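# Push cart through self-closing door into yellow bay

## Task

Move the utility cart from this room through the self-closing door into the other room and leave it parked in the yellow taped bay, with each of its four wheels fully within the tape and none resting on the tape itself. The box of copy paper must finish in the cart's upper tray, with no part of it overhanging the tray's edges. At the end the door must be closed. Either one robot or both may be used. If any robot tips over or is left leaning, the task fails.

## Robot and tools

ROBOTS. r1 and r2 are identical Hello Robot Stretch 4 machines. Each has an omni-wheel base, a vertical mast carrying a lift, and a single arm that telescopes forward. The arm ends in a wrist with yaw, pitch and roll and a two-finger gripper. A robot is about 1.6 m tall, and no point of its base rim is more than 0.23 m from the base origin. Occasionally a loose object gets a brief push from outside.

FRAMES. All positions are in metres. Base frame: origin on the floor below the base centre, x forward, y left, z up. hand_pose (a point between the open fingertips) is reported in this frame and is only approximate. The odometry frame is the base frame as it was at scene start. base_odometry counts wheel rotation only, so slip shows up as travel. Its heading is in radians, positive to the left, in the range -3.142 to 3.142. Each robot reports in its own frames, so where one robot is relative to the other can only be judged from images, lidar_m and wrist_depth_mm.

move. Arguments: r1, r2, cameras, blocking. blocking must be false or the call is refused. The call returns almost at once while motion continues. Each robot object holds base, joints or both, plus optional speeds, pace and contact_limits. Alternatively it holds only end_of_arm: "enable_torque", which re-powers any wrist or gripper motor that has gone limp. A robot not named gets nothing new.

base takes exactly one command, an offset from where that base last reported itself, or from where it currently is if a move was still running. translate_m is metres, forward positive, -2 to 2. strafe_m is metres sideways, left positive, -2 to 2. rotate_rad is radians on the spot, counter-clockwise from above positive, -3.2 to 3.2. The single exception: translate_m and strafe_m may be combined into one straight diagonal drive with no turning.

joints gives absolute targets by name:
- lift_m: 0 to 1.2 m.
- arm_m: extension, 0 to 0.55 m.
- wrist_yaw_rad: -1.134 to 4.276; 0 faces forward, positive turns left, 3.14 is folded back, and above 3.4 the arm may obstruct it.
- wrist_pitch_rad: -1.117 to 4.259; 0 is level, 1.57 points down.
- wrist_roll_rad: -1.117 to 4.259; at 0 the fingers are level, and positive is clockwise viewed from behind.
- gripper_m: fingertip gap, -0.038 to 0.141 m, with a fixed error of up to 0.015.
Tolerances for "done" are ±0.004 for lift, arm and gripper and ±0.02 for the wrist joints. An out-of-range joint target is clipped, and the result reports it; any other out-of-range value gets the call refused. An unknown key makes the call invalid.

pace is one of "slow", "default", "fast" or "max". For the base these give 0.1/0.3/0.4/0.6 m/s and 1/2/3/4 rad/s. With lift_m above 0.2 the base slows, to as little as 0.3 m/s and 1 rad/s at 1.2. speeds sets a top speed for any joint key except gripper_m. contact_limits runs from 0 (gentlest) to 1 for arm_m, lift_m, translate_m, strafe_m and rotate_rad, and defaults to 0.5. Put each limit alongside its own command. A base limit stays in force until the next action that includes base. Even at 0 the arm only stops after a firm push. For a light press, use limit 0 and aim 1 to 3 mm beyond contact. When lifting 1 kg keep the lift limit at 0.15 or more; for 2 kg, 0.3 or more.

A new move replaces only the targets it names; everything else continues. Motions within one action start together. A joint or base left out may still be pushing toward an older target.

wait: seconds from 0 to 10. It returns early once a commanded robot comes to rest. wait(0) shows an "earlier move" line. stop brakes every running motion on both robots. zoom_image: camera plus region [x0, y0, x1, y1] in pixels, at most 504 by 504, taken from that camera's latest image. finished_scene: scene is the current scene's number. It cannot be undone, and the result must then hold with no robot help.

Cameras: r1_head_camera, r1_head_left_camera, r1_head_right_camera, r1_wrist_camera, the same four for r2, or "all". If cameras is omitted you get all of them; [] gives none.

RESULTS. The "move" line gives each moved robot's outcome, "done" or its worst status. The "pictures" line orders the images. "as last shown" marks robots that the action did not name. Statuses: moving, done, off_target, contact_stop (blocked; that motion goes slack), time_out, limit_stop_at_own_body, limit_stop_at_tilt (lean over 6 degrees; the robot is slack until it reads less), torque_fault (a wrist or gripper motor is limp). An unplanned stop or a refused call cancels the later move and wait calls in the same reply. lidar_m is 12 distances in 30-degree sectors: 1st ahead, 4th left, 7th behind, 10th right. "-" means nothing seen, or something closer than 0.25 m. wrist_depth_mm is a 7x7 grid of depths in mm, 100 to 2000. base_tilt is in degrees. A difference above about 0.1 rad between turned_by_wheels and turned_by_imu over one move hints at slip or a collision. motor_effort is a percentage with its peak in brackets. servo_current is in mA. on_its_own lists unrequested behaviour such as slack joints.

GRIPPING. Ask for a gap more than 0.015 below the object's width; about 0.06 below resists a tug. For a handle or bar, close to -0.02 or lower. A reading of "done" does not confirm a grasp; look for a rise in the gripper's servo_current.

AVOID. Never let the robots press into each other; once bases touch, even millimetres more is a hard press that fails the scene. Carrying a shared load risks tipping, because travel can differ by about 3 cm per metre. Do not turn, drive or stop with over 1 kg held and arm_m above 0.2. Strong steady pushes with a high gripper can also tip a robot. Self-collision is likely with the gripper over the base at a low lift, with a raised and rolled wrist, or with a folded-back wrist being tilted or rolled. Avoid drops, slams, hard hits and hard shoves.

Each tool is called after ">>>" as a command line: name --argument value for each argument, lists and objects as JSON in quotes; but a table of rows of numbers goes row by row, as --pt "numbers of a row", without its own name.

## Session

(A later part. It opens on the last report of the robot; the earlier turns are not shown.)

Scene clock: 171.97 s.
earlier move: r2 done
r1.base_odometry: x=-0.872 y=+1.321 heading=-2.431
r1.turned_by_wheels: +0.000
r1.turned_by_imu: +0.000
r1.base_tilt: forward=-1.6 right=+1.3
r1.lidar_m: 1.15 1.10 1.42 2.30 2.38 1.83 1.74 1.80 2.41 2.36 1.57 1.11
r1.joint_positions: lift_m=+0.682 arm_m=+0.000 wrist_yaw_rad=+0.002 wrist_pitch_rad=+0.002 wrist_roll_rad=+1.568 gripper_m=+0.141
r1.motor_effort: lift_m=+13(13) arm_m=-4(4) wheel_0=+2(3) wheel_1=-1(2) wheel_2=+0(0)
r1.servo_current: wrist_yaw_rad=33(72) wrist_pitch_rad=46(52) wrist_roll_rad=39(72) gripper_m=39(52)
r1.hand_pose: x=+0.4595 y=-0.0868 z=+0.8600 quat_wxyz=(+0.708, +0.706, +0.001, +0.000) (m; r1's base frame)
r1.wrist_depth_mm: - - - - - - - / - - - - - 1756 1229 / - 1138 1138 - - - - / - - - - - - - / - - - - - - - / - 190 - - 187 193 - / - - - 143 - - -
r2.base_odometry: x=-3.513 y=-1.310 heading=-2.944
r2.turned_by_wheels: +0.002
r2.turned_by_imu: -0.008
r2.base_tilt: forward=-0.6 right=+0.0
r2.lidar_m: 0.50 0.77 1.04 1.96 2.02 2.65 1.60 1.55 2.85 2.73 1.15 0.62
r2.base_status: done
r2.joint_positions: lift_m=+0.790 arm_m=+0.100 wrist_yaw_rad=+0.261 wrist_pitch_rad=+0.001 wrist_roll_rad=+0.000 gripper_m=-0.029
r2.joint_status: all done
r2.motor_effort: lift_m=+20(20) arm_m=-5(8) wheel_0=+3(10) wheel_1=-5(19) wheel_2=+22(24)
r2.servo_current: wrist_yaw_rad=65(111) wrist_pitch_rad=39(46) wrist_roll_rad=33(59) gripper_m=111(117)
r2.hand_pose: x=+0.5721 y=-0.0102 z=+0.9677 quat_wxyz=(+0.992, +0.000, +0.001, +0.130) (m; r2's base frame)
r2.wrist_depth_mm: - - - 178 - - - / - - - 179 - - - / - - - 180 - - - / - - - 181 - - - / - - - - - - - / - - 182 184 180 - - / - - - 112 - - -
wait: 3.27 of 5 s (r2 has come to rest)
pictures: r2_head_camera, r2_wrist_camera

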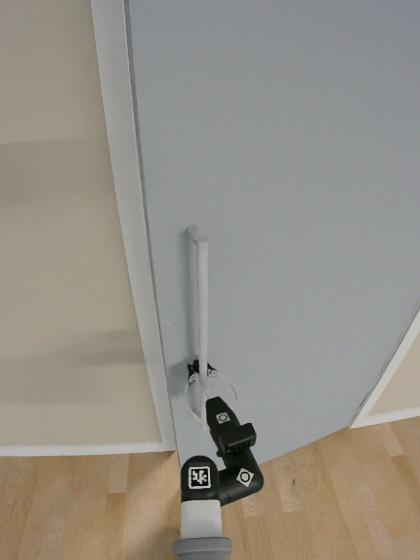

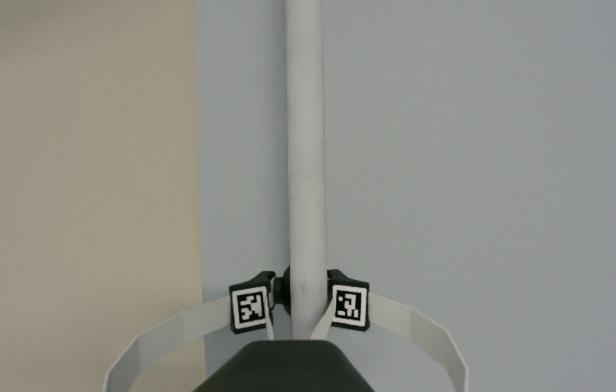

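>>> move --blocking false --r2 '{"base":{"translate_m":-0.1915,"strafe_m":-0.1764},"joints":{"wrist_yaw_rad":0.5},"pace":"slow","speeds":{"wrist_yaw_rad":0.1}}' --cameras '[]'

>>> wait --seconds 5 --cameras '["r2_wrist_camera"]'

>>> move --blocking false --r2 '{"base":{"translate_m":-0.142,"strafe_m":-0.218},"joints":{"wrist_yaw_rad":0.75},"pace":"slow","speeds":{"wrist_yaw_rad":0.1}}' --cameras '[]'

>>> wait --seconds 5 --cameras '["r2_wrist_camera","r2_head_camera"]'

Scene clock: 181.00 s.
move: r2 moving
r1.motor_effort: lift_m=+13(13) arm_m=-3(4) wheel_0=+2(3) wheel_1=-2(2) wheel_2=+0(0)
r2.turned_by_wheels: +0.002
r2.turned_by_imu: +0.002
r2.base_status: translate_m moving; strafe_m moving
r2.joint_status: wrist_yaw_rad moving
r2.motor_effort: lift_m=+20(20) arm_m=-5(5) wheel_0=+10(10) wheel_1=-10(11) wheel_2=+22(25)
pictures: none

Scene clock: 184.33 s.
earlier move: r2 done
r1.turned_by_wheels: +0.000
r1.turned_by_imu: +0.000
r1.motor_effort: lift_m=+13(13) arm_m=-4(4) wheel_0=+2(3) wheel_1=-2(2) wheel_2=+0(0)
r2.turned_by_wheels: +0.001
r2.turned_by_imu: +0.004
r2.base_status: done
r2.joint_status: all done
r2.motor_effort: lift_m=+20(20) arm_m=-5(5) wheel_0=+14(16) wheel_1=-5(11) wheel_2=+19(25)
wait: 3.33 of 5 s (r2 has come to rest)
pictures: r2_wrist_camera

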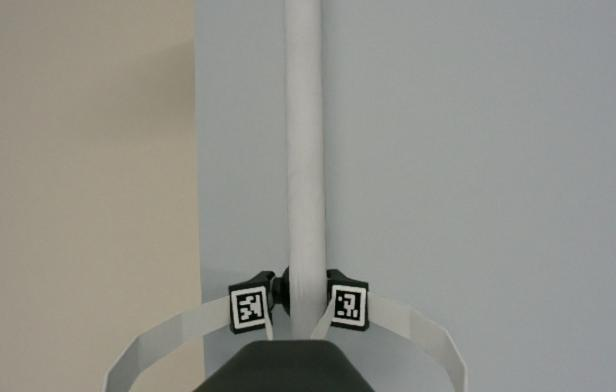

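Scene clock: 184.83 s.
move: r2 moving
r1.turned_by_wheels: +0.000
r1.turned_by_imu: +0.000
r1.motor_effort: lift_m=+13(13) arm_m=-4(4) wheel_0=+2(3) wheel_1=-2(2) wheel_2=+0(0)
r2.turned_by_wheels: +0.002
r2.turned_by_imu: +0.002
r2.base_status: translate_m moving; strafe_m moving
r2.joint_status: wrist_yaw_rad moving
r2.motor_effort: lift_m=+20(20) arm_m=-5(5) wheel_0=+10(16) wheel_1=-10(11) wheel_2=+22(22)
pictures: none

Scene clock: 188.20 s.
earlier move: r2 done
r1.base_odometry: x=-0.872 y=+1.321 heading=-2.431
r1.turned_by_wheels: +0.000
r1.turned_by_imu: +0.000
r1.base_tilt: forward=-1.6 right=+1.2
r1.lidar_m: 1.27 1.11 1.39 2.31 2.38 1.88 1.73 1.80 2.38 2.38 1.55 1.15
r1.joint_positions: lift_m=+0.682 arm_m=+0.000 wrist_yaw_rad=+0.002 wrist_pitch_rad=+0.002 wrist_roll_rad=+1.568 gripper_m=+0.141
r1.motor_effort: lift_m=+13(13) arm_m=-4(4) wheel_0=+3(3) wheel_1=-2(2) wheel_2=+0(0)
r1.servo_current: wrist_yaw_rad=59(65) wrist_pitch_rad=46(52) wrist_roll_rad=46(72) gripper_m=46(52)
r1.hand_pose: x=+0.4595 y=-0.0868 z=+0.8600 quat_wxyz=(+0.708, +0.706, +0.001, +0.000) (m; r1's base frame)
r1.wrist_depth_mm: - - - - - - - / - - - - - 1756 1255 / - - - - - 1863 1255 / - - - - - 1756 1255 / - - - - - - 1205 / - 191 - - 187 193 - / - - - 143 - - -
r2.base_odometry: x=-3.266 y=-0.858 heading=-2.939
r2.turned_by_wheels: +0.000
r2.turned_by_imu: +0.004
r2.base_tilt: forward=-0.7 right=+0.0
r2.lidar_m: 0.50 0.52 1.56 2.33 2.39 3.21 1.16 3.52 2.46 2.35 1.66 1.01
r2.base_status: done
r2.joint_positions: lift_m=+0.790 arm_m=+0.100 wrist_yaw_rad=+0.759 wrist_pitch_rad=+0.001 wrist_roll_rad=+0.000 gripper_m=-0.029
r2.joint_status: all done
r2.motor_effort: lift_m=+20(20) arm_m=-5(5) wheel_0=+16(18) wheel_1=-3(12) wheel_2=+16(23)
r2.servo_current: wrist_yaw_rad=65(104) wrist_pitch_rad=39(52) wrist_roll_rad=46(59) gripper_m=117(124)
r2.hand_pose: x=+0.5403 y=+0.1351 z=+0.9677 quat_wxyz=(+0.929, +0.000, +0.000, +0.371) (m; r2's base frame)
r2.wrist_depth_mm: - - - 178 - - - / - - - 179 - - - / - - - 180 - - - / - - - 180 - - - / - - - 182 - - - / - - 181 184 180 - - / - 1983 - 112 - - -
wait: 3.37 of 5 s (r2 has come to rest)
pictures: r2_head_camera, r2_wrist_camera

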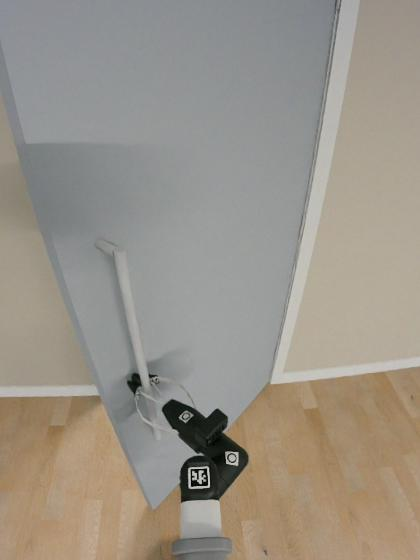

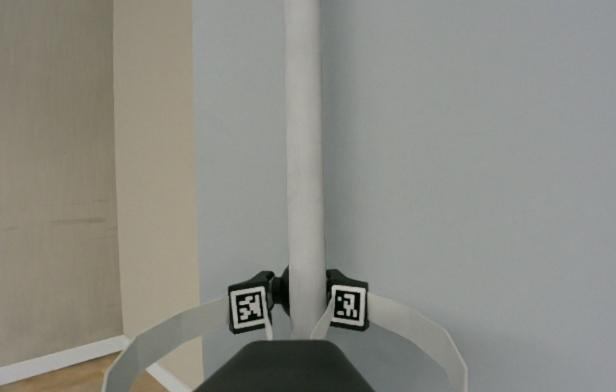

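>>> move --blocking false --r2 '{"base":{"translate_m":-0.0835,"strafe_m":-0.247},"joints":{"wrist_yaw_rad":1.0},"pace":"slow","speeds":{"wrist_yaw_rad":0.1}}' --cameras '[]'

>>> wait --seconds 5 --cameras '["r2_wrist_camera"]'

>>> move --blocking false --r2 '{"base":{"translate_m":-0.02,"strafe_m":-0.26},"joints":{"wrist_yaw_rad":1.25},"pace":"slow","speeds":{"wrist_yaw_rad":0.1}}' --cameras '[]'

>>> wait --seconds 5 --cameras '["r2_wrist_camera","r2_head_camera"]'

Scene clock: 196.77 s.
move: r2 moving
r1.motor_effort: lift_m=+13(13) arm_m=-4(4) wheel_0=+2(3) wheel_1=-1(2) wheel_2=+0(0)
r2.turned_by_wheels: +0.002
r2.turned_by_imu: +0.002
r2.base_status: translate_m moving; strafe_m moving
r2.joint_status: wrist_yaw_rad moving
r2.motor_effort: lift_m=+20(20) arm_m=-5(5) wheel_0=+12(20) wheel_1=-10(11) wheel_2=+17(20)
pictures: none

Scene clock: 200.13 s.
earlier move: r2 done
r1.turned_by_wheels: +0.000
r1.turned_by_imu: +0.000
r1.motor_effort: lift_m=+13(13) arm_m=-4(4) wheel_0=+2(3) wheel_1=-2(2) wheel_2=+0(0)
r2.turned_by_wheels: +0.000
r2.turned_by_imu: +0.004
r2.base_status: done
r2.joint_status: all done
r2.motor_effort: lift_m=+20(20) arm_m=-5(5) wheel_0=+17(21) wheel_1=-4(11) wheel_2=+14(20)
wait: 3.37 of 5 s (r2 has come to rest)
pictures: r2_wrist_camera

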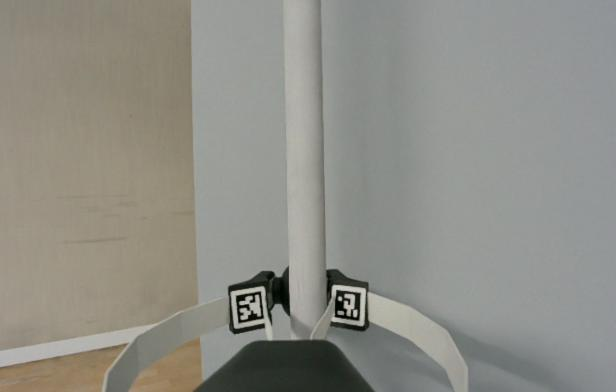

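Scene clock: 200.63 s.
move: r2 moving
r1.turned_by_wheels: +0.000
r1.turned_by_imu: +0.000
r1.motor_effort: lift_m=+13(13) arm_m=-4(4) wheel_0=+2(3) wheel_1=-1(2) wheel_2=+0(0)
r2.turned_by_wheels: +0.002
r2.turned_by_imu: +0.002
r2.base_status: translate_m moving; strafe_m moving
r2.joint_status: wrist_yaw_rad moving
r2.motor_effort: lift_m=+20(20) arm_m=-5(5) wheel_0=+14(21) wheel_1=-7(8) wheel_2=+14(16)
pictures: none

Scene clock: 203.93 s.
earlier move: r2 done
r1.base_odometry: x=-0.872 y=+1.321 heading=-2.431
r1.turned_by_wheels: +0.000
r1.turned_by_imu: +0.000
r1.base_tilt: forward=-1.6 right=+1.3
r1.lidar_m: 1.46 1.11 1.41 2.31 2.40 1.86 1.75 1.79 2.39 2.37 1.57 1.12
r1.joint_positions: lift_m=+0.682 arm_m=+0.000 wrist_yaw_rad=+0.002 wrist_pitch_rad=+0.002 wrist_roll_rad=+1.568 gripper_m=+0.141
r1.motor_effort: lift_m=+13(13) arm_m=-4(4) wheel_0=+2(3) wheel_1=-2(2) wheel_2=+0(0)
r1.servo_current: wrist_yaw_rad=52(72) wrist_pitch_rad=39(46) wrist_roll_rad=46(72) gripper_m=46(52)
r1.hand_pose: x=+0.4595 y=-0.0868 z=+0.8600 quat_wxyz=(+0.708, +0.706, +0.001, +0.000) (m; r1's base frame)
r1.wrist_depth_mm: - - - - - - - / - - - - - 1756 1229 / - - - - - 1808 1255 / - - - - - 1808 1255 / - - - - - 1708 1281 / - 197 184 - 187 196 1255 / - - - 143 - - -
r2.base_odometry: x=-3.268 y=-0.341 heading=-2.935
r2.turned_by_wheels: +0.000
r2.turned_by_imu: +0.004
r2.base_tilt: forward=-0.7 right=+0.0
r2.lidar_m: 0.75 0.43 1.70 2.81 2.92 1.09 1.18 2.77 1.98 1.84 1.84 1.30
r2.base_status: done
r2.joint_positions: lift_m=+0.790 arm_m=+0.100 wrist_yaw_rad=+1.256 wrist_pitch_rad=+0.001 wrist_roll_rad=+0.000 gripper_m=-0.029
r2.joint_status: all done
r2.motor_effort: lift_m=+20(20) arm_m=-5(5) wheel_0=+13(22) wheel_1=-3(10) wheel_2=+13(18)
r2.servo_current: wrist_yaw_rad=46(85) wrist_pitch_rad=46(46) wrist_roll_rad=59(65) gripper_m=111(117)
r2.hand_pose: x=+0.4435 y=+0.2471 z=+0.9677 quat_wxyz=(+0.809, +0.000, +0.000, +0.587) (m; r2's base frame)
r2.wrist_depth_mm: - - - 178 - - - / - - - 179 - - - / - - - 181 - - - / - - - 181 - - - / - - - - - - - / - - 184 185 180 - - / - 1983 - 112 - - -
wait: 3.30 of 5 s (r2 has come to rest)
pictures: r2_head_camera, r2_wrist_camera

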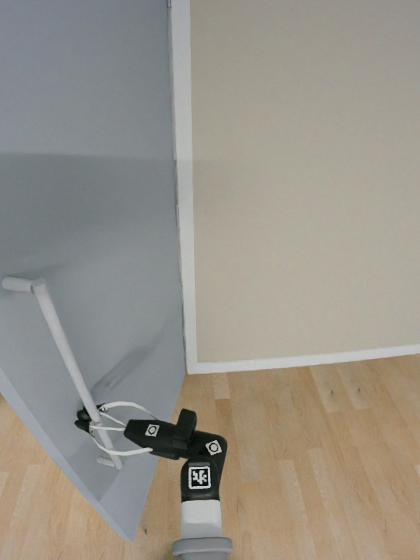

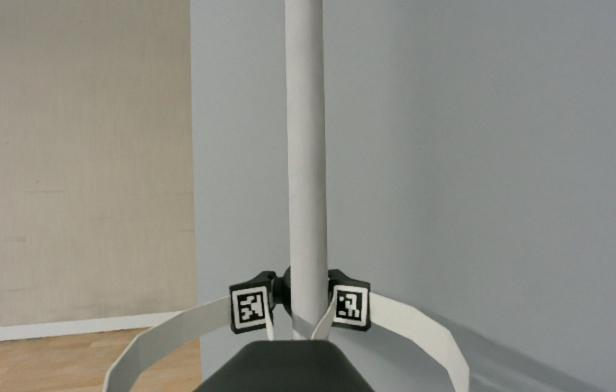

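Excellent.

>>> move --blocking false --r2 '{"base":{"translate_m":0.045,"strafe_m":-0.257},"joints":{"wrist_yaw_rad":1.5},"pace":"slow","speeds":{"wrist_yaw_rad":0.1}}' --cameras '[]'

>>> wait --seconds 5 --cameras '["r2_wrist_camera"]'

>>> move --blocking false --r2 '{"base":{"translate_m":0.081,"strafe_m":-0.192},"joints":{"wrist_yaw_rad":1.7},"pace":"slow","speeds":{"wrist_yaw_rad":0.1}}' --cameras '[]'

>>> wait --seconds 5 --cameras '["r2_wrist_camera","r2_head_camera","r1_head_camera","r1_head_left_camera","r1_wrist_camera","r2_head_left_camera"]'

Scene clock: 216.00 s.
move: r2 moving
r2.turned_by_wheels: +0.001
r2.turned_by_imu: +0.001
r2.base_status: translate_m moving; strafe_m moving
r2.joint_status: wrist_yaw_rad moving
r2.motor_effort: lift_m=+20(20) arm_m=-5(5) wheel_0=+17(19) wheel_1=-7(9) wheel_2=+3(12)
pictures: none

Scene clock: 219.33 s.
earlier move: r2 done
r1.turned_by_wheels: +0.000
r1.turned_by_imu: +0.000
r1.motor_effort: lift_m=+13(13) arm_m=-4(4) wheel_0=+2(3) wheel_1=-2(2) wheel_2=+0(0)
r2.turned_by_wheels: +0.000
r2.turned_by_imu: +0.004
r2.base_status: done
r2.joint_status: all done
r2.motor_effort: lift_m=+20(20) arm_m=-5(5) wheel_0=+13(21) wheel_1=-3(10) wheel_2=-1(12)
wait: 3.33 of 5 s (r2 has come to rest)
pictures: r2_wrist_camera

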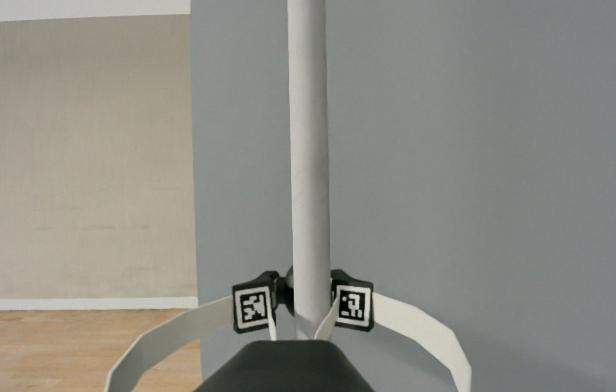

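Scene clock: 219.83 s.
move: r2 moving
r1.turned_by_wheels: +0.000
r1.turned_by_imu: +0.000
r1.motor_effort: lift_m=+13(13) arm_m=-4(4) wheel_0=+2(3) wheel_1=-2(2) wheel_2=+0(0)
r2.turned_by_wheels: +0.000
r2.turned_by_imu: +0.001
r2.base_status: translate_m moving; strafe_m moving
r2.joint_status: wrist_yaw_rad moving
r2.motor_effort: lift_m=+20(20) arm_m=-4(5) wheel_0=+16(18) wheel_1=-7(8) wheel_2=-1(3)
pictures: none

Scene clock: 222.70 s.
earlier move: r2 done
r1.base_odometry: x=-0.872 y=+1.321 heading=-2.431
r1.turned_by_wheels: +0.000
r1.turned_by_imu: +0.000
r1.base_tilt: forward=-1.6 right=+1.2
r1.lidar_m: 3.47 1.09 1.39 2.30 2.37 1.86 1.74 1.80 2.39 2.37 1.53 1.14
r1.joint_positions: lift_m=+0.682 arm_m=+0.000 wrist_yaw_rad=+0.002 wrist_pitch_rad=+0.002 wrist_roll_rad=+1.568 gripper_m=+0.141
r1.motor_effort: lift_m=+13(13) arm_m=-4(4) wheel_0=+2(3) wheel_1=-2(2) wheel_2=+0(0)
r1.servo_current: wrist_yaw_rad=33(72) wrist_pitch_rad=39(52) wrist_roll_rad=65(65) gripper_m=39(52)
r1.hand_pose: x=+0.4595 y=-0.0868 z=+0.8600 quat_wxyz=(+0.708, +0.706, +0.001, +0.000) (m; r1's base frame)
r1.wrist_depth_mm: - - - - - - - / - - - - - 1756 1229 / - - - - - 1808 1255 / - - - - - 1808 1255 / - - - - - 1756 1255 / - 212 - - - 196 1255 / - - - 150 - 1808 1281
r2.base_odometry: x=-3.483 y=+0.071 heading=-2.934
r2.turned_by_wheels: +0.000
r2.turned_by_imu: +0.003
r2.base_tilt: forward=-0.6 right=+0.1
r2.lidar_m: 1.11 0.39 0.36 3.28 3.37 1.40 - 2.06 1.48 1.39 1.45 1.17
r2.base_status: done
r2.joint_positions: lift_m=+0.790 arm_m=+0.100 wrist_yaw_rad=+1.699 wrist_pitch_rad=+0.001 wrist_roll_rad=+0.000 gripper_m=-0.029
r2.joint_status: all done
r2.motor_effort: lift_m=+20(20) arm_m=-5(5) wheel_0=+12(20) wheel_1=-5(10) wheel_2=-2(3)
r2.servo_current: wrist_yaw_rad=46(91) wrist_pitch_rad=39(46) wrist_roll_rad=46(52) gripper_m=111(117)
r2.hand_pose: x=+0.3207 y=+0.2972 z=+0.9677 quat_wxyz=(+0.660, +0.000, +0.000, +0.751) (m; r2's base frame)
r2.wrist_depth_mm: - - - 178 - - - / - - - 179 - - - / - - - 180 - - - / - - - 182 - - - / - - - 187 - - - / - - 183 187 178 - - / - 1983 - 112 - - -
wait: 2.87 of 5 s (r2 has come to rest)
pictures: r1_head_camera, r1_head_left_camera, r1_wrist_camera, r2_head_camera, r2_head_left_camera, r2_wrist_camera

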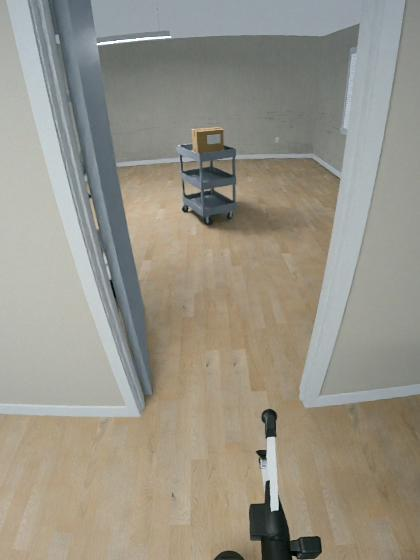

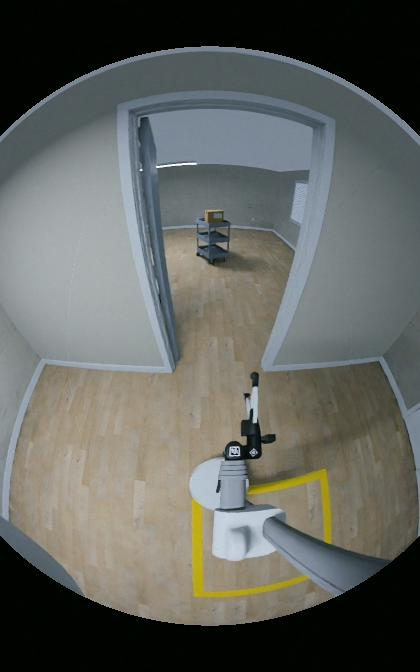

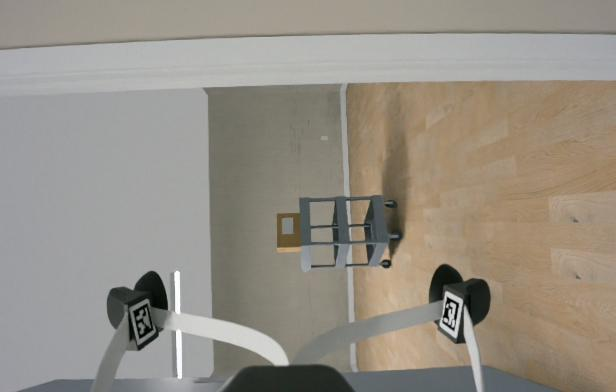

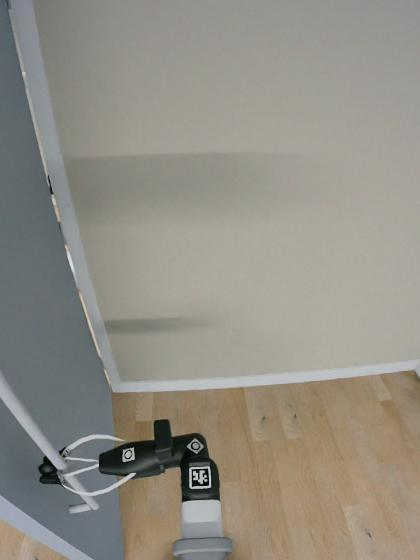

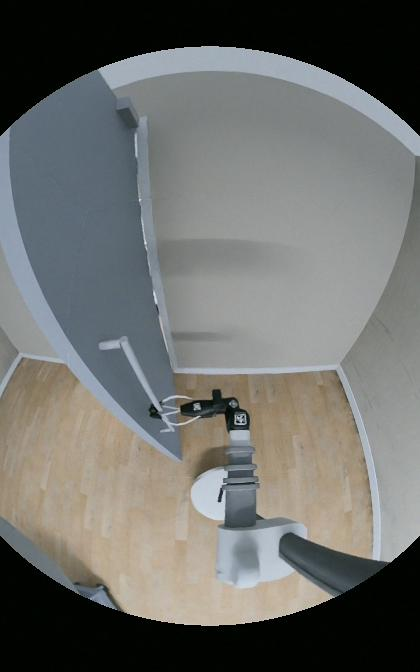

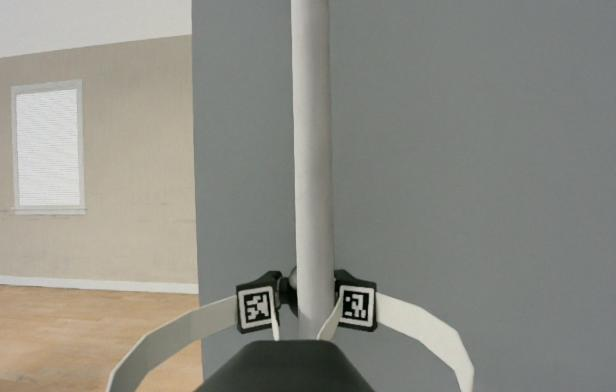

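>>> move --blocking false --r1 '{"base":{"translate_m":2.0,"strafe_m":-0.05},"pace":"fast"}' --cameras '[]'

>>> wait --seconds 9 --cameras '["r1_head_camera","r1_head_right_camera","r1_head_left_camera"]'

Scene clock: 236.83 s.
move: r1 moving
r1.turned_by_wheels: +0.000
r1.turned_by_imu: +0.000
r1.base_status: translate_m moving; strafe_m moving
r1.motor_effort: lift_m=+13(13) arm_m=-4(4) wheel_0=+8(9) wheel_1=+5(7) wheel_2=-10(12)
r2.turned_by_imu: +0.000
r2.motor_effort: lift_m=+20(20) arm_m=-5(5) wheel_0=+12(13) wheel_1=-5(5) wheel_2=-3(3)
pictures: none

Scene clock: 242.67 s.
earlier move: r1 done
r1.base_odometry: x=-2.420 y=+0.055 heading=-2.431
r1.turned_by_wheels: +0.000
r1.turned_by_imu: +0.000
r1.base_tilt: forward=-1.6 right=+1.3
r1.lidar_m: 1.49 1.97 0.89 0.65 0.63 0.77 3.82 0.85 1.06 2.24 2.30 3.04
r1.base_status: done
r1.joint_positions: lift_m=+0.682 arm_m=+0.000 wrist_yaw_rad=+0.002 wrist_pitch_rad=+0.002 wrist_roll_rad=+1.568 gripper_m=+0.141
r1.motor_effort: lift_m=+13(13) arm_m=-4(4) wheel_0=+3(11) wheel_1=+1(8) wheel_2=+1(13)
r1.servo_current: wrist_yaw_rad=46(72) wrist_pitch_rad=52(52) wrist_roll_rad=46(72) gripper_m=39(52)
r1.hand_pose: x=+0.4595 y=-0.0868 z=+0.8600 quat_wxyz=(+0.708, +0.706, +0.001, +0.000) (m; r1's base frame)
r1.wrist_depth_mm: - - - - - 1756 1229 / - - - - - 1756 1229 / - - - - - 1756 1229 / - - - - - 1661 1255 / - - - - 1808 1430 1255 / - 212 - - 212 196 1255 / - - - 150 - 1808 1281
r2.base_odometry: x=-3.483 y=+0.071 heading=-2.934
r2.turned_by_wheels: +0.000
r2.turned_by_imu: +0.001
r2.base_tilt: forward=-0.6 right=+0.0
r2.lidar_m: 1.09 0.37 0.36 0.87 3.38 1.41 - 2.08 1.48 1.38 1.46 1.16
r2.joint_positions: lift_m=+0.790 arm_m=+0.100 wrist_yaw_rad=+1.699 wrist_pitch_rad=+0.001 wrist_roll_rad=+0.000 gripper_m=-0.029
r2.motor_effort: lift_m=+20(20) arm_m=-5(5) wheel_0=+12(13) wheel_1=-5(5) wheel_2=-3(3)
r2.servo_current: wrist_yaw_rad=39(59) wrist_pitch_rad=39(46) wrist_roll_rad=46(59) gripper_m=117(117)
r2.hand_pose: x=+0.3207 y=+0.2972 z=+0.9677 quat_wxyz=(+0.660, +0.000, +0.000, +0.751) (m; r2's base frame)
r2.wrist_depth_mm: - - - 178 - - - / - - - 179 - - - / - - - 179 - - - / - - - 181 - - - / - - - 187 - - - / - - 183 187 178 - - / - - - 112 - - -
wait: 5.83 of 9 s (r1 has come to rest)
pictures: r1_head_camera, r1_head_left_camera, r1_head_right_camera

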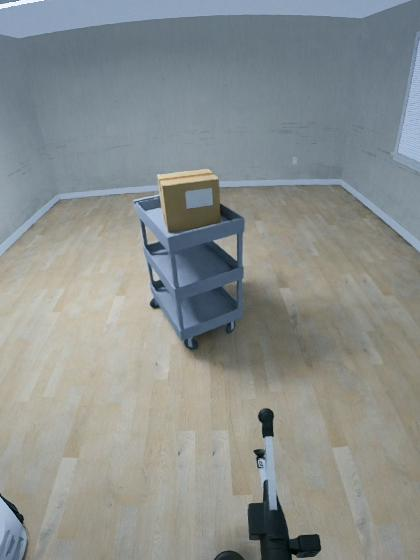

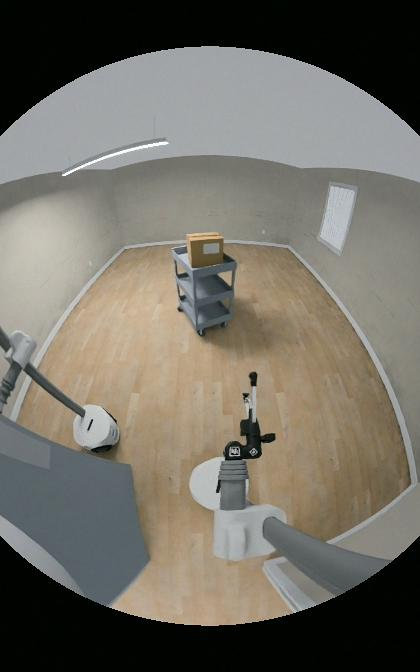

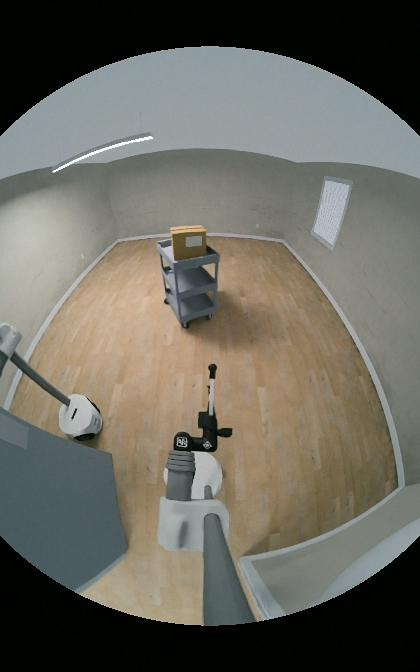

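>>> move --blocking false --r1 '{"base":{"translate_m":0.9,"strafe_m":-0.75},"pace":"fast"}' --cameras '[]'

>>> wait --seconds 9 --cameras '["r1_head_left_camera"]'

>>> move --blocking false --r1 '{"base":{"translate_m":2.0},"pace":"fast"}' --cameras '[]'

>>> wait --seconds 9 --cameras '["r1_head_left_camera"]'

Scene clock: 255.53 s.
move: r1 moving
r1.turned_by_wheels: +0.000
r1.turned_by_imu: +0.000
r1.base_status: translate_m moving; strafe_m moving
r1.motor_effort: lift_m=+13(13) arm_m=-4(4) wheel_0=+12(14) wheel_1=-3(6) wheel_2=-9(10)
r2.turned_by_imu: +0.000
r2.motor_effort: lift_m=+20(20) arm_m=-5(5) wheel_0=+13(13) wheel_1=-5(5) wheel_2=-2(3)
pictures: none

Scene clock: 259.23 s.
earlier move: r1 done
r1.turned_by_wheels: +0.000
r1.turned_by_imu: -0.003
r1.base_status: done
r1.motor_effort: lift_m=+13(13) arm_m=-4(4) wheel_0=+1(14) wheel_1=-3(6) wheel_2=+2(11)
r2.turned_by_wheels: +0.000
r2.turned_by_imu: +0.001
r2.motor_effort: lift_m=+20(20) arm_m=-4(5) wheel_0=+13(13) wheel_1=-5(5) wheel_2=-3(3)
wait: 3.70 of 9 s (r1 has come to rest)
pictures: r1_head_left_camera

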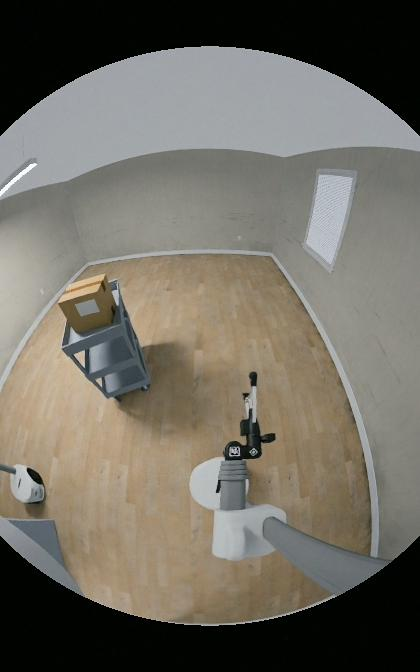

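Scene clock: 259.73 s.
move: r1 moving
r1.turned_by_wheels: +0.000
r1.turned_by_imu: +0.000
r1.base_status: translate_m moving
r1.motor_effort: lift_m=+13(13) arm_m=-3(4) wheel_0=+7(9) wheel_1=+6(8) wheel_2=-10(11)
r2.turned_by_wheels: +0.000
r2.turned_by_imu: +0.000
r2.motor_effort: lift_m=+20(20) arm_m=-5(5) wheel_0=+12(13) wheel_1=-5(5) wheel_2=-3(3)
pictures: none

Scene clock: 265.57 s.
earlier move: r1 done
r1.base_odometry: x=-5.108 y=-1.268 heading=-2.431
r1.turned_by_wheels: +0.000
r1.turned_by_imu: +0.001
r1.base_tilt: forward=-1.6 right=+1.3
r1.lidar_m: 2.11 2.21 2.89 3.38 1.08 1.15 3.72 2.03 1.39 1.30 1.36 1.84
r1.base_status: done
r1.joint_positions: lift_m=+0.682 arm_m=+0.000 wrist_yaw_rad=+0.002 wrist_pitch_rad=+0.002 wrist_roll_rad=+1.568 gripper_m=+0.141
r1.motor_effort: lift_m=+13(13) arm_m=-4(4) wheel_0=+0(10) wheel_1=+1(8) wheel_2=+2(12)
r1.servo_current: wrist_yaw_rad=52(72) wrist_pitch_rad=46(52) wrist_roll_rad=65(65) gripper_m=39(52)
r1.hand_pose: x=+0.4595 y=-0.0868 z=+0.8600 quat_wxyz=(+0.708, +0.706, +0.001, +0.000) (m; r1's base frame)
r1.wrist_depth_mm: - - - - - 1756 1229 / - - - - - 1661 1229 / - - - - - 1863 1255 / - - - - - 1808 1255 / - - - - - 1708 1281 / - 191 - - 187 197 1281 / - - - 143 - 1756 1255
r2.base_odometry: x=-3.483 y=+0.071 heading=-2.934
r2.turned_by_wheels: +0.000
r2.turned_by_imu: +0.001
r2.base_tilt: forward=-0.7 right=+0.0
r2.lidar_m: 1.09 0.36 0.35 3.28 3.40 1.42 - 2.06 1.46 1.40 1.45 1.19
r2.joint_positions: lift_m=+0.790 arm_m=+0.100 wrist_yaw_rad=+1.699 wrist_pitch_rad=+0.001 wrist_roll_rad=+0.000 gripper_m=-0.029
r2.motor_effort: lift_m=+20(20) arm_m=-5(5) wheel_0=+12(13) wheel_1=-5(5) wheel_2=-2(3)
r2.servo_current: wrist_yaw_rad=46(65) wrist_pitch_rad=39(46) wrist_roll_rad=39(65) gripper_m=111(117)
r2.hand_pose: x=+0.3207 y=+0.2972 z=+0.9677 quat_wxyz=(+0.660, +0.000, +0.000, +0.751) (m; r2's base frame)
r2.wrist_depth_mm: - - - 178 - - - / - - - 179 - - - / - - - 179 - - - / - - - 180 - - - / - - - 187 - - - / - - 182 187 178 - - / - 1983 - 112 - - -
wait: 5.83 of 9 s (r1 has come to rest)
pictures: r1_head_left_camera

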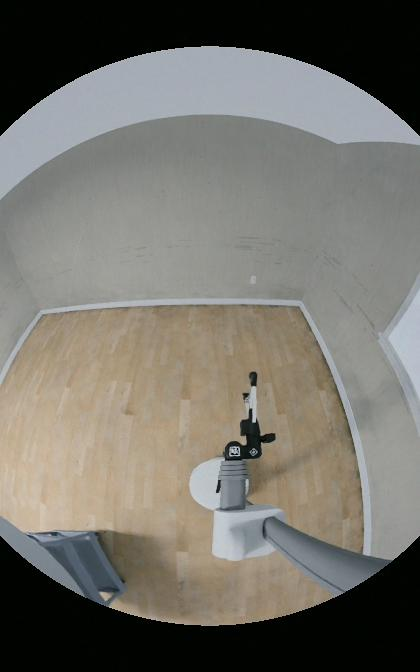

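>>> move --blocking false --r1 '{"base":{"translate_m":0.25,"strafe_m":1.4},"pace":"fast"}' --cameras '[]'

>>> wait --seconds 9 --cameras '[]'

>>> move --blocking false --r1 '{"base":{"rotate_rad":-2.67},"pace":"fast"}' --cameras '[]'

>>> wait --seconds 5 --cameras '["r1_head_left_camera","r1_head_camera","r1_wrist_camera"]'

Scene clock: 273.87 s.
move: r1 moving
r1.turned_by_wheels: +0.000
r1.turned_by_imu: +0.000
r1.base_status: translate_m moving; strafe_m moving
r1.motor_effort: lift_m=+13(13) arm_m=-4(4) wheel_0=-9(12) wheel_1=+11(12) wheel_2=-5(5)
r2.turned_by_imu: +0.000
r2.motor_effort: lift_m=+20(20) arm_m=-5(5) wheel_0=+12(13) wheel_1=-5(5) wheel_2=-3(3)
pictures: none

Scene clock: 278.37 s.
earlier move: r1 done
r1.turned_by_wheels: +0.000
r1.turned_by_imu: +0.008
r1.base_status: done
r1.motor_effort: lift_m=+13(13) arm_m=-4(4) wheel_0=-1(12) wheel_1=+0(13) wheel_2=-1(5)
r2.turned_by_wheels: +0.000
r2.turned_by_imu: +0.001
r2.motor_effort: lift_m=+20(20) arm_m=-5(5) wheel_0=+12(13) wheel_1=-5(5) wheel_2=-2(3)
wait: 4.50 of 9 s (r1 has come to rest)
pictures: none

Scene clock: 278.87 s.
move: r1 moving
r1.turned_by_wheels: -0.323
r1.turned_by_imu: -0.324
r1.base_status: rotate_rad moving
r1.motor_effort: lift_m=+13(13) arm_m=-3(4) wheel_0=+9(9) wheel_1=+7(9) wheel_2=+8(8)
r2.turned_by_wheels: +0.000
r2.turned_by_imu: +0.000
r2.motor_effort: lift_m=+20(20) arm_m=-5(5) wheel_0=+12(13) wheel_1=-5(5) wheel_2=-3(3)
pictures: none

Scene clock: 280.70 s.
earlier move: r1 done
r1.base_odometry: x=-4.384 y=-2.493 heading=+1.182
r1.turned_by_wheels: -2.347
r1.turned_by_imu: -2.361
r1.base_tilt: forward=-1.6 right=+1.3
r1.lidar_m: 0.91 2.93 2.66 2.76 1.96 1.81 1.87 2.17 2.01 2.07 2.66 0.93
r1.base_status: done
r1.joint_positions: lift_m=+0.682 arm_m=+0.000 wrist_yaw_rad=+0.002 wrist_pitch_rad=+0.002 wrist_roll_rad=+1.568 gripper_m=+0.141
r1.motor_effort: lift_m=+14(14) arm_m=-4(4) wheel_0=+2(11) wheel_1=+0(12) wheel_2=+0(9)
r1.servo_current: wrist_yaw_rad=39(72) wrist_pitch_rad=39(52) wrist_roll_rad=52(72) gripper_m=46(46)
r1.hand_pose: x=+0.4595 y=-0.0869 z=+0.8600 quat_wxyz=(+0.708, +0.706, +0.001, +0.000) (m; r1's base frame)
r1.wrist_depth_mm: - - - - - 1756 1205 / - - - - - 1464 - / - - - 976 - - - / - - 1025 1008 - - - / - - - 1042 - 778 1281 / - 211 - - - 197 1281 / - - - 150 - 1808 1281
r2.base_odometry: x=-3.483 y=+0.071 heading=-2.934
r2.turned_by_wheels: +0.000
r2.turned_by_imu: +0.000
r2.base_tilt: forward=-0.7 right=+0.0
r2.lidar_m: 1.10 0.36 0.36 3.28 3.40 1.41 2.64 2.09 1.48 1.40 1.47 1.17
r2.joint_positions: lift_m=+0.790 arm_m=+0.100 wrist_yaw_rad=+1.699 wrist_pitch_rad=+0.001 wrist_roll_rad=+0.000 gripper_m=-0.029
r2.motor_effort: lift_m=+20(20) arm_m=-5(5) wheel_0=+12(13) wheel_1=-5(5) wheel_2=-3(3)
r2.servo_current: wrist_yaw_rad=46(59) wrist_pitch_rad=39(46) wrist_roll_rad=46(59) gripper_m=111(117)
r2.hand_pose: x=+0.3207 y=+0.2972 z=+0.9677 quat_wxyz=(+0.660, +0.000, +0.000, +0.751) (m; r2's base frame)
r2.wrist_depth_mm: - - - 178 - - - / - - - 178 - - - / - - - 179 - - - / - - - 180 - - - / - - - 187 - - - / - - 182 187 178 - - / - - - 112 - - -
wait: 1.83 of 5 s (r1 has come to rest)
pictures: r1_head_camera, r1_head_left_camera, r1_wrist_camera

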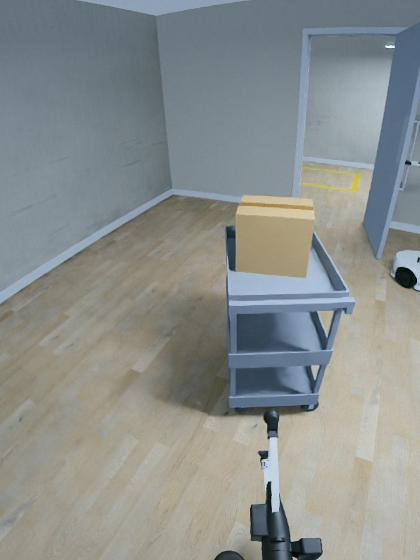

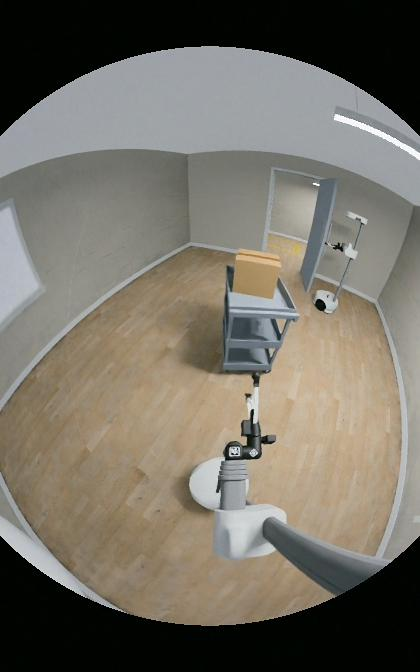

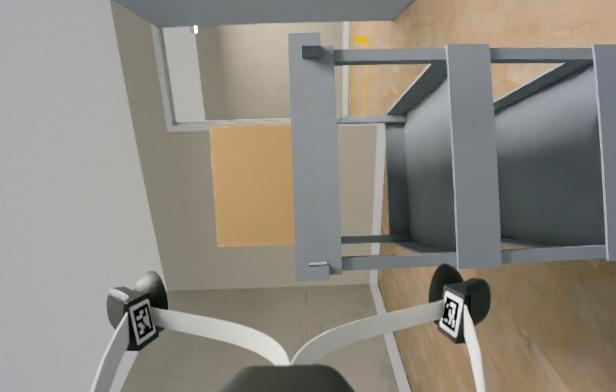

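>>> move --blocking false --r1 '{"base":{"rotate_rad":-0.47}}' --cameras '[]'

>>> wait --seconds 3 --cameras '[]'

>>> move --blocking false --r1 '{"base":{"translate_m":0.3,"strafe_m":0.344}}' --cameras '[]'

>>> wait --seconds 5 --cameras '["r1_head_camera","r1_wrist_camera"]'

Scene clock: 302.13 s.
move: r1 moving
r1.turned_by_wheels: -0.252
r1.turned_by_imu: -0.253
r1.base_status: rotate_rad moving
r1.motor_effort: lift_m=+14(14) arm_m=-4(4) wheel_0=+7(9) wheel_1=+5(8) wheel_2=+5(8)
pictures: none

Scene clock: 302.93 s.
earlier move: r1 done
r1.turned_by_wheels: -0.218
r1.turned_by_imu: -0.219
r1.base_status: done
r1.motor_effort: lift_m=+14(14) arm_m=-4(4) wheel_0=+3(9) wheel_1=+1(8) wheel_2=+1(8)
r2.turned_by_wheels: +0.000
r2.turned_by_imu: +0.000
r2.motor_effort: lift_m=+20(20) arm_m=-5(5) wheel_0=+12(13) wheel_1=-5(5) wheel_2=-2(3)
wait: 0.80 of 3 s (r1 has come to rest)
pictures: none

Scene clock: 303.43 s.
move: r1 moving
r1.turned_by_wheels: +0.000
r1.turned_by_imu: +0.000
r1.base_status: translate_m moving; strafe_m moving
r1.motor_effort: lift_m=+14(14) arm_m=-4(4) wheel_0=-5(7) wheel_1=+10(10) wheel_2=-8(8)
r2.turned_by_wheels: +0.000
r2.turned_by_imu: +0.000
r2.motor_effort: lift_m=+20(20) arm_m=-5(5) wheel_0=+12(13) wheel_1=-5(6) wheel_2=-3(3)
pictures: none

Scene clock: 305.90 s.
earlier move: r1 done
r1.base_odometry: x=-4.382 y=-2.036 heading=+0.712
r1.turned_by_wheels: +0.000
r1.turned_by_imu: +0.002
r1.base_tilt: forward=-1.6 right=+1.3
r1.lidar_m: 0.52 0.91 2.46 2.34 2.46 2.23 2.12 2.22 2.46 2.33 2.42 0.70
r1.base_status: done
r1.joint_positions: lift_m=+0.682 arm_m=+0.000 wrist_yaw_rad=+0.002 wrist_pitch_rad=+0.002 wrist_roll_rad=+1.568 gripper_m=+0.141
r1.motor_effort: lift_m=+14(14) arm_m=-4(4) wheel_0=-3(8) wheel_1=+0(11) wheel_2=+0(8)
r1.servo_current: wrist_yaw_rad=39(65) wrist_pitch_rad=39(46) wrist_roll_rad=39(72) gripper_m=46(46)
r1.hand_pose: x=+0.4595 y=-0.0869 z=+0.8600 quat_wxyz=(+0.708, +0.706, +0.001, +0.000) (m; r1's base frame)
r1.wrist_depth_mm: - - - - - 1756 1205 / - - - - - 1618 1229 / - - - 521 - 798 - / - - - 484 - 891 - / - - 676 449 1098 - - / - 211 654 424 424 193 - / - - 627 150 - 946 -
r2.base_odometry: x=-3.483 y=+0.071 heading=-2.934
r2.turned_by_wheels: +0.000
r2.turned_by_imu: +0.000
r2.base_tilt: forward=-0.7 right=+0.0
r2.lidar_m: 1.11 0.38 0.36 3.27 3.41 1.41 2.56 2.10 1.49 1.41 1.44 1.17
r2.joint_positions: lift_m=+0.790 arm_m=+0.100 wrist_yaw_rad=+1.699 wrist_pitch_rad=+0.001 wrist_roll_rad=+0.000 gripper_m=-0.029
r2.motor_effort: lift_m=+20(20) arm_m=-5(5) wheel_0=+13(13) wheel_1=-5(6) wheel_2=-2(3)
r2.servo_current: wrist_yaw_rad=59(65) wrist_pitch_rad=39(46) wrist_roll_rad=46(59) gripper_m=104(124)
r2.hand_pose: x=+0.3207 y=+0.2972 z=+0.9677 quat_wxyz=(+0.660, +0.000, +0.000, +0.751) (m; r2's base frame)
r2.wrist_depth_mm: - - - 178 - - - / - - - 179 - - - / - - - 180 - - - / - - - 180 - - - / - - - 187 - - - / - - 183 187 178 - - / - 1983 - 112 - - -
wait: 2.47 of 5 s (r1 has come to rest)
pictures: r1_head_camera, r1_wrist_camera

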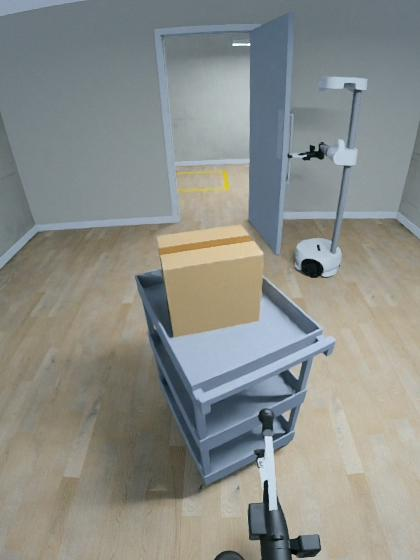

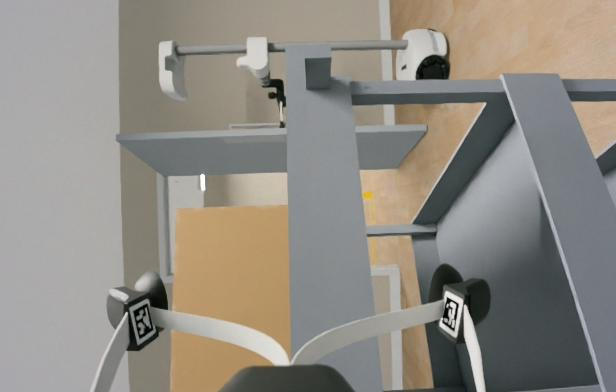

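>>> move --blocking false --r1 '{"base":{"translate_m":0.235,"strafe_m":-0.02},"pace":"slow","contact_limits":{"translate_m":0.2}}' --cameras '[]'

>>> wait --seconds 4 --cameras '["r1_head_camera","r1_wrist_camera"]'

Scene clock: 314.67 s.
move: r1 moving
r1.turned_by_wheels: +0.000
r1.turned_by_imu: +0.000
r1.base_status: translate_m moving; strafe_m moving
r1.motor_effort: lift_m=+14(14) arm_m=-4(4) wheel_0=+6(9) wheel_1=+4(5) wheel_2=-6(7)
r1.contact_limits: translate_m 0.2
r2.motor_effort: lift_m=+20(20) arm_m=-5(5) wheel_0=+13(13) wheel_1=-5(5) wheel_2=-2(3)
pictures: none

Scene clock: 317.80 s.
earlier move: r1 done
r1.base_odometry: x=-4.191 y=-1.898 heading=+0.713
r1.turned_by_wheels: +0.000
r1.turned_by_imu: +0.000
r1.base_tilt: forward=-1.6 right=+1.3
r1.lidar_m: 0.29 0.35 2.52 2.37 2.45 2.49 2.36 2.45 2.42 2.32 2.41 0.46
r1.base_status: done
r1.joint_positions: lift_m=+0.682 arm_m=+0.000 wrist_yaw_rad=+0.002 wrist_pitch_rad=+0.002 wrist_roll_rad=+1.568 gripper_m=+0.141
r1.motor_effort: lift_m=+14(14) arm_m=-4(4) wheel_0=+4(9) wheel_1=+1(6) wheel_2=-1(7)
r1.servo_current: wrist_yaw_rad=39(65) wrist_pitch_rad=39(52) wrist_roll_rad=52(78) gripper_m=39(52)
r1.contact_limits: translate_m 0.2
r1.hand_pose: x=+0.4595 y=-0.0869 z=+0.8600 quat_wxyz=(+0.708, +0.706, +0.001, +0.000) (m; r1's base frame)
r1.wrist_depth_mm: - - - 296 1921 1863 1229 / - - - 233 314 1756 1255 / - - - 271 279 1756 525 / - - - 198 259 1808 - / - 455 452 182 243 809 - / - 212 436 170 224 193 - / - 424 424 158 213 759 -
r2.base_odometry: x=-3.483 y=+0.071 heading=-2.934
r2.turned_by_wheels: +0.000
r2.turned_by_imu: +0.000
r2.base_tilt: forward=-0.7 right=+0.1
r2.lidar_m: 1.10 0.38 0.34 3.28 3.39 1.41 - 2.08 1.50 1.40 1.47 1.17
r2.joint_positions: lift_m=+0.790 arm_m=+0.100 wrist_yaw_rad=+1.699 wrist_pitch_rad=+0.001 wrist_roll_rad=+0.000 gripper_m=-0.029
r2.motor_effort: lift_m=+20(20) arm_m=-5(5) wheel_0=+12(13) wheel_1=-5(6) wheel_2=-2(3)
r2.servo_current: wrist_yaw_rad=39(59) wrist_pitch_rad=46(46) wrist_roll_rad=59(59) gripper_m=111(117)
r2.hand_pose: x=+0.3207 y=+0.2972 z=+0.9677 quat_wxyz=(+0.660, +0.000, +0.000, +0.751) (m; r2's base frame)
r2.wrist_depth_mm: - - - 178 - - - / - - - 179 - - - / - - - 180 - - - / - - - 181 - - - / - - - 187 - - - / - - 183 187 178 - - / - 1983 - 112 - - -
wait: 3.13 of 4 s (r1 has come to rest)
pictures: r1_head_camera, r1_wrist_camera

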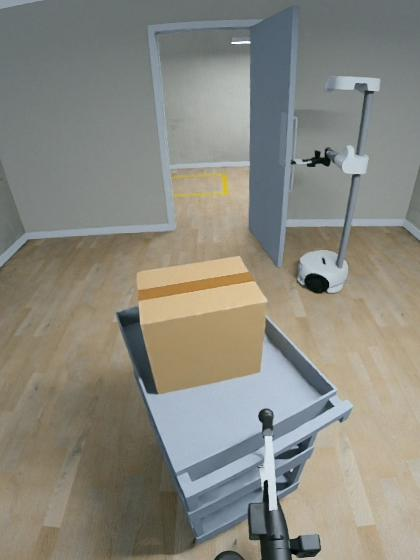

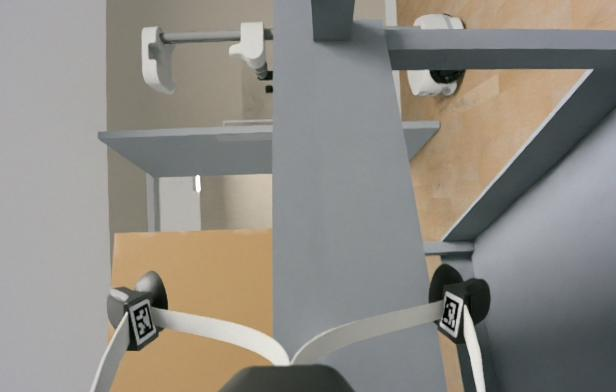

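>>> move --blocking false --r1 '{"joints":{"gripper_m":-0.03}}' --cameras '[]'

>>> wait --seconds 2 --cameras '["r1_head_camera","r1_wrist_camera"]'

Scene clock: 324.17 s.
move: r1 moving
r1.turned_by_wheels: +0.000
r1.turned_by_imu: +0.000
r1.joint_status: gripper_m moving
r1.motor_effort: lift_m=+14(14) arm_m=-4(4) wheel_0=+4(5) wheel_1=+2(2) wheel_2=-1(1)
r1.contact_limits: translate_m 0.2
r2.motor_effort: lift_m=+20(20) arm_m=-5(5) wheel_0=+12(13) wheel_1=-5(5) wheel_2=-2(3)
pictures: none

Scene clock: 326.17 s.
earlier move: r1 done
r1.base_odometry: x=-4.191 y=-1.898 heading=+0.713
r1.turned_by_wheels: +0.000
r1.turned_by_imu: +0.000
r1.base_tilt: forward=-1.6 right=+1.3
r1.lidar_m: 0.31 0.34 2.50 2.37 2.47 2.50 2.36 2.47 2.45 2.32 2.38 0.45
r1.joint_positions: lift_m=+0.682 arm_m=+0.000 wrist_yaw_rad=-0.001 wrist_pitch_rad=+0.003 wrist_roll_rad=+1.569 gripper_m=-0.029
r1.joint_status: all done
r1.motor_effort: lift_m=+14(14) arm_m=+0(4) wheel_0=+3(5) wheel_1=+1(2) wheel_2=+0(1)
r1.servo_current: wrist_yaw_rad=52(65) wrist_pitch_rad=46(52) wrist_roll_rad=39(65) gripper_m=85(202)
r1.contact_limits: translate_m 0.2
r1.hand_pose: x=+0.4592 y=-0.0877 z=+0.8597 quat_wxyz=(+0.708, +0.706, +0.001, -0.001) (m; r1's base frame)
r1.wrist_depth_mm: - - - 293 - 1756 1205 / - - - 301 319 1756 1255 / - - - 278 293 1808 512 / - - - 258 265 1808 - / - - 459 186 247 809 - / - 442 204 174 183 - - / - 424 421 163 216 - -
r2.base_odometry: x=-3.483 y=+0.071 heading=-2.934
r2.turned_by_wheels: +0.000
r2.turned_by_imu: +0.000
r2.base_tilt: forward=-0.7 right=+0.0
r2.lidar_m: 1.10 0.36 0.36 3.27 3.40 1.44 - 2.08 1.49 1.41 1.49 1.15
r2.joint_positions: lift_m=+0.790 arm_m=+0.100 wrist_yaw_rad=+1.699 wrist_pitch_rad=+0.001 wrist_roll_rad=+0.000 gripper_m=-0.029
r2.motor_effort: lift_m=+20(20) arm_m=-4(5) wheel_0=+12(13) wheel_1=-5(5) wheel_2=-2(3)
r2.servo_current: wrist_yaw_rad=46(59) wrist_pitch_rad=46(46) wrist_roll_rad=52(65) gripper_m=111(117)
r2.hand_pose: x=+0.3207 y=+0.2972 z=+0.9677 quat_wxyz=(+0.660, +0.000, +0.000, +0.751) (m; r2's base frame)
r2.wrist_depth_mm: - - - 178 - - - / - - - 179 - - - / - - - 180 - - - / - - - 181 - - - / - - - 187 - - - / - - 182 187 178 - - / - 1983 - 112 - - -
wait: 2.00 s; at rest by 1.97 s
pictures: r1_head_camera, r1_wrist_camera

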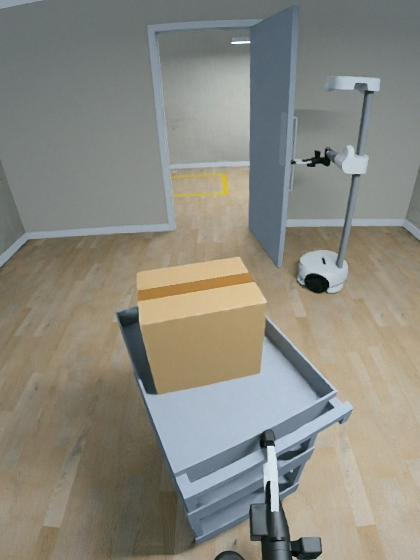

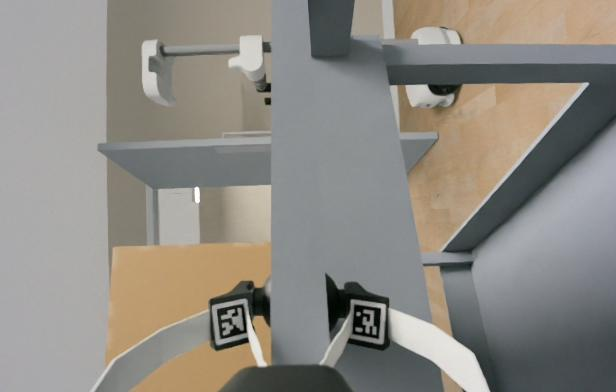

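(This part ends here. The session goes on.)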